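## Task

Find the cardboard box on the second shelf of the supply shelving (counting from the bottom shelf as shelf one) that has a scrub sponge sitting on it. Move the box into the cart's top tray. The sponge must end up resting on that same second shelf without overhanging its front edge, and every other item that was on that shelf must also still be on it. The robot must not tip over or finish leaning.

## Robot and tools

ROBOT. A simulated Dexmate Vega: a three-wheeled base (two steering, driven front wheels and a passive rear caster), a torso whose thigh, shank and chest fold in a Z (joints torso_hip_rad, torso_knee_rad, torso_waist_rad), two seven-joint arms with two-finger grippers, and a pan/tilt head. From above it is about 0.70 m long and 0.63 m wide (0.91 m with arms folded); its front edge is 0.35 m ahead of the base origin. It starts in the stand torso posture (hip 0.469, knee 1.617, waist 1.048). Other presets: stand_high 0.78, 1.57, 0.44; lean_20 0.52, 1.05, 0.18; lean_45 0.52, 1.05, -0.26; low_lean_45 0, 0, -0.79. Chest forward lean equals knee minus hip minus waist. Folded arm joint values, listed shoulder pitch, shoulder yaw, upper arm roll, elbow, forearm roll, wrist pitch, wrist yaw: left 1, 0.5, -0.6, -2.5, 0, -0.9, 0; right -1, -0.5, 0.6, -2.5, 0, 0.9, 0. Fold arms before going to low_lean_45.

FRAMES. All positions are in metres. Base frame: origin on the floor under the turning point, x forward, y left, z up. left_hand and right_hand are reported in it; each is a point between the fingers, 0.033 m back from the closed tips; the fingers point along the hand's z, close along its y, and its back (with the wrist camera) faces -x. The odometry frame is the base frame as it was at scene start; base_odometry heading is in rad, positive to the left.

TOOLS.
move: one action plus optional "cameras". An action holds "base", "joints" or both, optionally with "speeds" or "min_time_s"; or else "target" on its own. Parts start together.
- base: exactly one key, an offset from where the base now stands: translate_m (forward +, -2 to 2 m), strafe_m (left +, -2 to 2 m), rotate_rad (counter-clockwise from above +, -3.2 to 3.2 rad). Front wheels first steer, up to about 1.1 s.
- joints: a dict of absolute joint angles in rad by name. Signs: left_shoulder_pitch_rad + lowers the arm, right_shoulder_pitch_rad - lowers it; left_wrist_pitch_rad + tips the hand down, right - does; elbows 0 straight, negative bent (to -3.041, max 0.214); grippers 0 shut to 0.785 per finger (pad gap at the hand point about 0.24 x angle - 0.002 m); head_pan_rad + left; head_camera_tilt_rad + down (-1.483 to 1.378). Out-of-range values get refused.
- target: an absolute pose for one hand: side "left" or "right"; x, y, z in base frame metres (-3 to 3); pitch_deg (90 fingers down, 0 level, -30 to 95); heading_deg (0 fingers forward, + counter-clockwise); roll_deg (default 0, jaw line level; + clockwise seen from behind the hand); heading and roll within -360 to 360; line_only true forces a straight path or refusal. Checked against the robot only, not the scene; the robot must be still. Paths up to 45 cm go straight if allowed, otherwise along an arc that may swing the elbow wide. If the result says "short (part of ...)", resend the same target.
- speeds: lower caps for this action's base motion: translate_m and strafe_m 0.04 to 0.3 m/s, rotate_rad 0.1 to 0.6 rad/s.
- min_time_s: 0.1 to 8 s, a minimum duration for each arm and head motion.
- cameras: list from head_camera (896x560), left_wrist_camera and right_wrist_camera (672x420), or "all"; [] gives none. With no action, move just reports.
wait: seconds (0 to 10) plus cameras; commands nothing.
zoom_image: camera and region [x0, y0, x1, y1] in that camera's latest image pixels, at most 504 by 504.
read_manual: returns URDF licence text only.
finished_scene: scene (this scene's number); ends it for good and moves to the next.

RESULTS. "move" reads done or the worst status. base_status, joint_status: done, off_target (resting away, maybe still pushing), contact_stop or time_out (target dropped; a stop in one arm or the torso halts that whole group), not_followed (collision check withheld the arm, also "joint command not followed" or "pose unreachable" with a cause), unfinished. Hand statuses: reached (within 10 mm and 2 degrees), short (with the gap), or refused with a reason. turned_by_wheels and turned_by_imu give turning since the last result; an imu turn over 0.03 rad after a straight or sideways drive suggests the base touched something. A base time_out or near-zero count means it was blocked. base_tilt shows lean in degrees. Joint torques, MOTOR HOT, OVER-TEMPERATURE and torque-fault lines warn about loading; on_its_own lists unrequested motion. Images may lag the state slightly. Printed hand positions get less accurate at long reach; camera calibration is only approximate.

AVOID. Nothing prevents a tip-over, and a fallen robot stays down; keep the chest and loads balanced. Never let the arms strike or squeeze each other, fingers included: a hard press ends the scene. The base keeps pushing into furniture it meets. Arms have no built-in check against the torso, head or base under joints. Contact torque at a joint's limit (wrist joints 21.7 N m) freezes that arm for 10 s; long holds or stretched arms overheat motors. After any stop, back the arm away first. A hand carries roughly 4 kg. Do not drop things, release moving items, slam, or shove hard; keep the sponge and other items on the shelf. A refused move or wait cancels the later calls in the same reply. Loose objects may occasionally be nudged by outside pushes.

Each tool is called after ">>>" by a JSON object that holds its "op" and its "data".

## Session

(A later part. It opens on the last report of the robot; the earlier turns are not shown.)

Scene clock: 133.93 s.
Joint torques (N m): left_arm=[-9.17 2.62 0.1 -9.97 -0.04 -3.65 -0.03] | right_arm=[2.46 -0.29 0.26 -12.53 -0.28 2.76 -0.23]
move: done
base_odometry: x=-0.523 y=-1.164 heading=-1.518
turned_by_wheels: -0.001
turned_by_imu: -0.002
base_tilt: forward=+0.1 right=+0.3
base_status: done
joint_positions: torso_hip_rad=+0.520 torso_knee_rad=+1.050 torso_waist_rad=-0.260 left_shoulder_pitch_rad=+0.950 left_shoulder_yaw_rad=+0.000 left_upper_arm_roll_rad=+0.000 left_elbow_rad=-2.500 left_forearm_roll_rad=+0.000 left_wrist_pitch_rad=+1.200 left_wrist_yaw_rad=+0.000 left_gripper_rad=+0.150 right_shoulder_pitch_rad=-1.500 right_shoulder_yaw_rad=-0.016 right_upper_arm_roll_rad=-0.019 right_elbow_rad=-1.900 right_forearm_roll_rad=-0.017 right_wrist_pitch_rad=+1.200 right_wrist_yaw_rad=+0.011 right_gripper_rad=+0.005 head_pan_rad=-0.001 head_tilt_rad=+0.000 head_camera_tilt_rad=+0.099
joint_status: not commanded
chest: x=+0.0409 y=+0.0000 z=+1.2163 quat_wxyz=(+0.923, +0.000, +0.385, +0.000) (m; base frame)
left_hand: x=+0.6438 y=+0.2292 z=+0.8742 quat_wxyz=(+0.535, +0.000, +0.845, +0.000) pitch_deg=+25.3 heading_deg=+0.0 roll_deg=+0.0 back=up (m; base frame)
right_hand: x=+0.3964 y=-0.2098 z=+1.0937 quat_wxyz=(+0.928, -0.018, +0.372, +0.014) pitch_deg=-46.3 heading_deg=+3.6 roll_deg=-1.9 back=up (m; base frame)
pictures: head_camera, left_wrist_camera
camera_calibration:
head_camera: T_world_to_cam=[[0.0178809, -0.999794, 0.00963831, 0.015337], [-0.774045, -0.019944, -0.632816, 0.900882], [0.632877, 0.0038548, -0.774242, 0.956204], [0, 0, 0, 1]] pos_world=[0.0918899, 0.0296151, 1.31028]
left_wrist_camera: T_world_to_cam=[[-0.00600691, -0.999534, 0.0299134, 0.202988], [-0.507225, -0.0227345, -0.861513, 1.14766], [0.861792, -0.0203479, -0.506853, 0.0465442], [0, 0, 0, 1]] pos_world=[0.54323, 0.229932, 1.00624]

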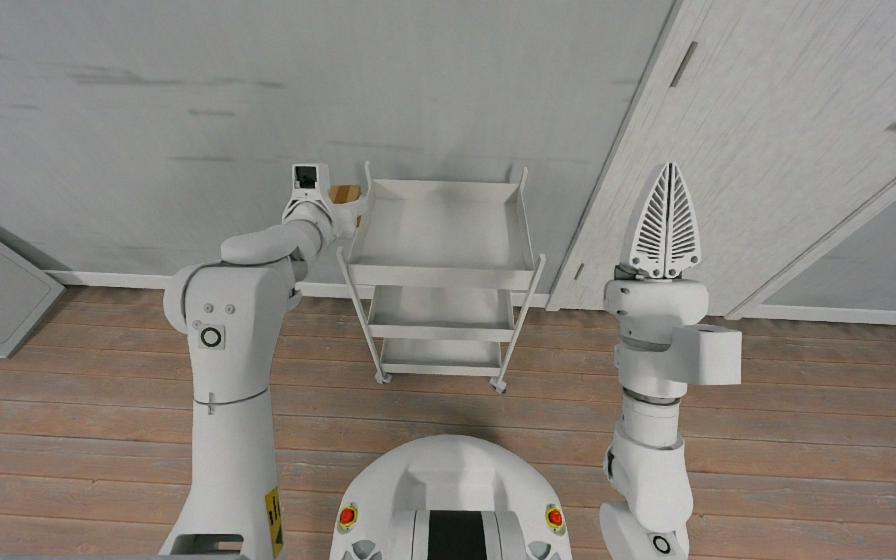

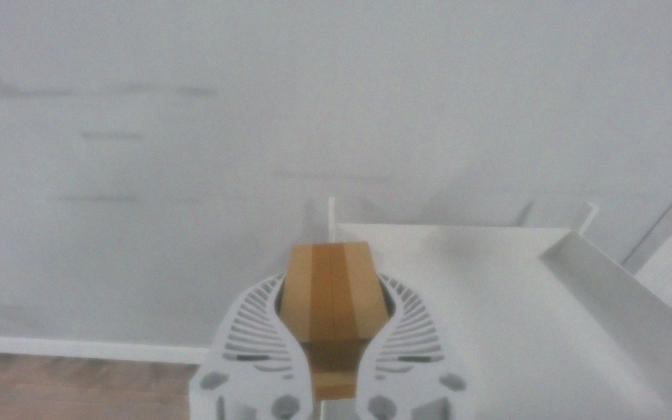

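>>> {"op": "move", "data": {"target": {"side":"left","x":0.73,"y":0.05,"z":0.81,"pitch_deg":26,"heading_deg":0}, "cameras": []}}

>>> {"op": "move", "data": {"target": {"side":"left","x":0.775,"y":0.05,"z":0.692,"pitch_deg":26,"heading_deg":0}, "cameras": ["left_wrist_camera"]}}

Scene clock: 138.20 s.
Joint torques (N m): left_arm=[-20.23 -11.82 6.9 -9.89 0.61 -3.9 0.43] | right_arm=[2.62 -1.66 1.15 -11.08 -0.18 2.55 0.2]
move: done
base_odometry: x=-0.523 y=-1.164 heading=-1.518
turned_by_wheels: +0.000
turned_by_imu: +0.001
base_tilt: forward=+0.2 right=+0.3
base_status: not commanded
joint_positions: torso_hip_rad=+0.520 torso_knee_rad=+1.050 torso_waist_rad=-0.260 left_shoulder_pitch_rad=+0.750 left_shoulder_yaw_rad=-0.258 left_upper_arm_roll_rad=+0.315 left_elbow_rad=-1.890 left_forearm_roll_rad=+0.107 left_wrist_pitch_rad=+0.857 left_wrist_yaw_rad=+0.318 left_gripper_rad=+0.150 right_shoulder_pitch_rad=-1.500 right_shoulder_yaw_rad=-0.016 right_upper_arm_roll_rad=-0.019 right_elbow_rad=-1.900 right_forearm_roll_rad=-0.017 right_wrist_pitch_rad=+1.200 right_wrist_yaw_rad=+0.011 right_gripper_rad=+0.005 head_pan_rad=-0.001 head_tilt_rad=+0.000 head_camera_tilt_rad=+0.099
joint_status: not commanded
chest: x=+0.0409 y=+0.0000 z=+1.2163 quat_wxyz=(+0.923, +0.000, +0.385, +0.000) (m; base frame)
left_hand: x=+0.7292 y=+0.0517 z=+0.8097 quat_wxyz=(+0.529, +0.000, +0.848, +0.000) pitch_deg=+26.1 heading_deg=+0.0 roll_deg=+0.0 back=up (m; base frame)
left_hand_status: reached (straight line, planned for 2.3 s): 2 mm and 0.1 deg off.
right_hand: x=+0.3964 y=-0.2098 z=+1.0937 quat_wxyz=(+0.928, -0.018, +0.372, +0.014) pitch_deg=-46.3 heading_deg=+3.6 roll_deg=-1.9 back=up (m; base frame)
pictures: none
No camera images: "cameras" was empty.

Scene clock: 141.97 s.
Joint torques (N m): left_arm=[2.34 3.12 -3.19 8.59 -2.92 7.24 -0.66] | right_arm=[3.12 -0.13 -0.15 -13.02 -0.09 2.37 -0.17]
move: done
base_odometry: x=-0.523 y=-1.164 heading=-1.518
turned_by_wheels: +0.000
turned_by_imu: +0.001
base_tilt: forward=+0.1 right=+0.3
base_status: not commanded
joint_positions: torso_hip_rad=+0.520 torso_knee_rad=+1.050 torso_waist_rad=-0.260 left_shoulder_pitch_rad=+0.608 left_shoulder_yaw_rad=-0.235 left_upper_arm_roll_rad=+0.233 left_elbow_rad=-1.297 left_forearm_roll_rad=+0.053 left_wrist_pitch_rad=+0.383 left_wrist_yaw_rad=+0.306 left_gripper_rad=+0.150 right_shoulder_pitch_rad=-1.500 right_shoulder_yaw_rad=-0.016 right_upper_arm_roll_rad=-0.019 right_elbow_rad=-1.900 right_forearm_roll_rad=-0.017 right_wrist_pitch_rad=+1.200 right_wrist_yaw_rad=+0.011 right_gripper_rad=+0.005 head_pan_rad=-0.001 head_tilt_rad=+0.000 head_camera_tilt_rad=+0.099
joint_status: not commanded
chest: x=+0.0402 y=+0.0000 z=+1.2165 quat_wxyz=(+0.923, +0.000, +0.384, +0.000) (m; base frame)
left_hand: x=+0.7757 y=+0.0497 z=+0.6963 quat_wxyz=(+0.532, +0.000, +0.847, +0.000) pitch_deg=+25.7 heading_deg=+0.0 roll_deg=+0.0 back=up (m; base frame)
left_hand_status: reached (straight line, planned for 2.2 s): 4 mm and 0.3 deg off.
right_hand: x=+0.3958 y=-0.2098 z=+1.0943 quat_wxyz=(+0.928, -0.018, +0.371, +0.014) pitch_deg=-46.4 heading_deg=+3.6 roll_deg=-1.9 back=up (m; base frame)
pictures: left_wrist_camera
camera_calibration:
left_wrist_camera: T_world_to_cam=[[-0.00555255, -0.99953, 0.0301553, 0.0291625], [-0.513239, -0.0230324, -0.857937, 1.05939], [0.858228, -0.0202406, -0.512869, -0.15398], [0, 0, 0, 1]] pos_world=[0.676029, 0.0504323, 0.829035]

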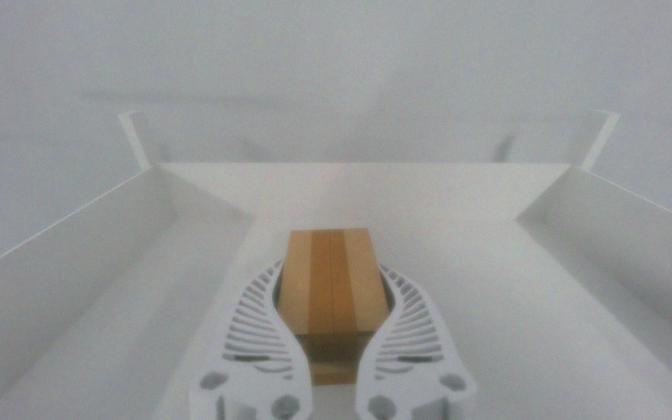

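>>> {"op": "move", "data": {"joints": {"left_gripper_rad": 0.28}, "cameras": []}}

>>> {"op": "move", "data": {"joints": {"left_gripper_rad": 0.5}, "cameras": ["left_wrist_camera"]}}

>>> {"op": "move", "data": {"target": {"side":"left","x":0.755,"y":0.05,"z":0.78,"pitch_deg":26,"heading_deg":0,"line_only":true}, "cameras": ["left_wrist_camera"]}}

>>> {"op": "finished_scene", "data": {"scene": 2}}

Scene clock: 143.13 s.
Joint torques (N m): left_arm=[-0.91 1.66 -2.49 4.1 -1.45 3.8 -0.48] | right_arm=[3.17 -1.28 1.28 -11.32 -0.1 2.1 0.02]
move: done
base_odometry: x=-0.523 y=-1.164 heading=-1.518
turned_by_wheels: +0.000
turned_by_imu: +0.000
base_tilt: forward=+0.1 right=+0.3
base_status: not commanded
joint_positions: torso_hip_rad=+0.520 torso_knee_rad=+1.050 torso_waist_rad=-0.260 left_shoulder_pitch_rad=+0.607 left_shoulder_yaw_rad=-0.235 left_upper_arm_roll_rad=+0.233 left_elbow_rad=-1.291 left_forearm_roll_rad=+0.052 left_wrist_pitch_rad=+0.380 left_wrist_yaw_rad=+0.306 left_gripper_rad=+0.280 right_shoulder_pitch_rad=-1.500 right_shoulder_yaw_rad=-0.016 right_upper_arm_roll_rad=-0.019 right_elbow_rad=-1.900 right_forearm_roll_rad=-0.017 right_wrist_pitch_rad=+1.200 right_wrist_yaw_rad=+0.011 right_gripper_rad=+0.005 head_pan_rad=-0.001 head_tilt_rad=+0.000 head_camera_tilt_rad=+0.099
joint_status: all done
chest: x=+0.0401 y=+0.0000 z=+1.2166 quat_wxyz=(+0.923, +0.000, +0.384, +0.000) (m; base frame)
left_hand: x=+0.7756 y=+0.0497 z=+0.6950 quat_wxyz=(+0.532, +0.000, +0.847, +0.000) pitch_deg=+25.7 heading_deg=+0.0 roll_deg=+0.0 back=up (m; base frame)
right_hand: x=+0.3957 y=-0.2098 z=+1.0944 quat_wxyz=(+0.928, -0.018, +0.371, +0.014) pitch_deg=-46.4 heading_deg=+3.6 roll_deg=-1.9 back=up (m; base frame)
pictures: none
No camera images: "cameras" was empty.

Scene clock: 143.87 s.
Joint torques (N m): left_arm=[-1.46 2.37 -1.72 3.44 -0.9 2.5 -0.19] | right_arm=[1.58 -0.25 0.62 -11.83 0.08 2.07 -0.33]
move: done
base_odometry: x=-0.523 y=-1.164 heading=-1.518
turned_by_wheels: +0.000
turned_by_imu: +0.000
base_tilt: forward=+0.1 right=+0.4
base_status: not commanded
joint_positions: torso_hip_rad=+0.520 torso_knee_rad=+1.050 torso_waist_rad=-0.260 left_shoulder_pitch_rad=+0.607 left_shoulder_yaw_rad=-0.235 left_upper_arm_roll_rad=+0.232 left_elbow_rad=-1.291 left_forearm_roll_rad=+0.052 left_wrist_pitch_rad=+0.380 left_wrist_yaw_rad=+0.306 left_gripper_rad=+0.500 right_shoulder_pitch_rad=-1.500 right_shoulder_yaw_rad=-0.016 right_upper_arm_roll_rad=-0.019 right_elbow_rad=-1.900 right_forearm_roll_rad=-0.017 right_wrist_pitch_rad=+1.200 right_wrist_yaw_rad=+0.011 right_gripper_rad=+0.005 head_pan_rad=-0.001 head_tilt_rad=+0.000 head_camera_tilt_rad=+0.099
joint_status: all done
chest: x=+0.0401 y=+0.0000 z=+1.2166 quat_wxyz=(+0.923, +0.000, +0.384, +0.000) (m; base frame)
left_hand: x=+0.7755 y=+0.0497 z=+0.6947 quat_wxyz=(+0.532, +0.000, +0.847, +0.000) pitch_deg=+25.8 heading_deg=+0.0 roll_deg=+0.0 back=up (m; base frame)
right_hand: x=+0.3957 y=-0.2098 z=+1.0944 quat_wxyz=(+0.928, -0.018, +0.371, +0.014) pitch_deg=-46.4 heading_deg=+3.6 roll_deg=-1.9 back=up (m; base frame)
pictures: left_wrist_camera
camera_calibration:
left_wrist_camera: T_world_to_cam=[[-0.00575737, -0.999524, 0.0303226, 0.0293076], [-0.514672, -0.0230367, -0.857078, 1.05841], [0.857368, -0.0205407, -0.514294, -0.153058], [0, 0, 0, 1]] pos_world=[0.676129, 0.050532, 0.827533]

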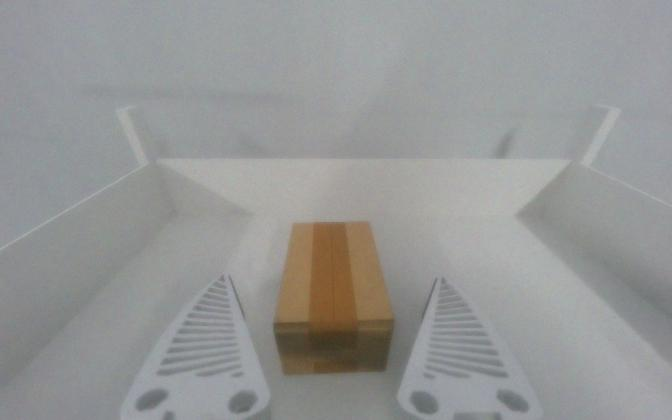

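Scene clock: 147.00 s.
Joint torques (N m): left_arm=[-12.9 -13.5 7.08 -10.6 0.62 -3.43 0.41] | right_arm=[2.18 -1.47 1.29 -11.6 -0.35 2.29 -0.24]
move: done
base_odometry: x=-0.523 y=-1.164 heading=-1.518
turned_by_wheels: +0.000
turned_by_imu: +0.001
base_tilt: forward=+0.1 right=+0.3
base_status: not commanded
joint_positions: torso_hip_rad=+0.520 torso_knee_rad=+1.050 torso_waist_rad=-0.260 left_shoulder_pitch_rad=+0.686 left_shoulder_yaw_rad=-0.255 left_upper_arm_roll_rad=+0.277 left_elbow_rad=-1.697 left_forearm_roll_rad=+0.086 left_wrist_pitch_rad=+0.721 left_wrist_yaw_rad=+0.312 left_gripper_rad=+0.500 right_shoulder_pitch_rad=-1.500 right_shoulder_yaw_rad=-0.016 right_upper_arm_roll_rad=-0.019 right_elbow_rad=-1.900 right_forearm_roll_rad=-0.017 right_wrist_pitch_rad=+1.200 right_wrist_yaw_rad=+0.011 right_gripper_rad=+0.005 head_pan_rad=-0.001 head_tilt_rad=+0.000 head_camera_tilt_rad=+0.099
joint_status: not commanded
chest: x=+0.0407 y=+0.0000 z=+1.2164 quat_wxyz=(+0.923, +0.000, +0.385, +0.000) (m; base frame)
left_hand: x=+0.7555 y=+0.0500 z=+0.7775 quat_wxyz=(+0.529, +0.000, +0.848, +0.000) pitch_deg=+26.1 heading_deg=+0.0 roll_deg=+0.0 back=up (m; base frame)
left_hand_status: reached (straight line, planned for 1.6 s): 3 mm and 0.1 deg off.
right_hand: x=+0.3962 y=-0.2098 z=+1.0938 quat_wxyz=(+0.928, -0.018, +0.372, +0.014) pitch_deg=-46.3 heading_deg=+3.6 roll_deg=-1.9 back=up (m; base frame)
pictures: left_wrist_camera
camera_calibration:
left_wrist_camera: T_world_to_cam=[[-0.00562621, -0.999547, 0.0295499, 0.0274897], [-0.519436, -0.0223297, -0.854217, 1.12036], [0.854491, -0.0201553, -0.519075, -0.0874435], [0, 0, 0, 1]] pos_world=[0.656828, 0.050732, 0.910826]

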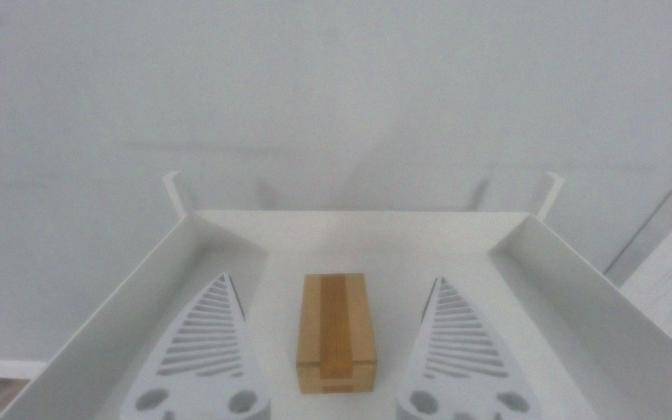

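The scene is finished: the task was done.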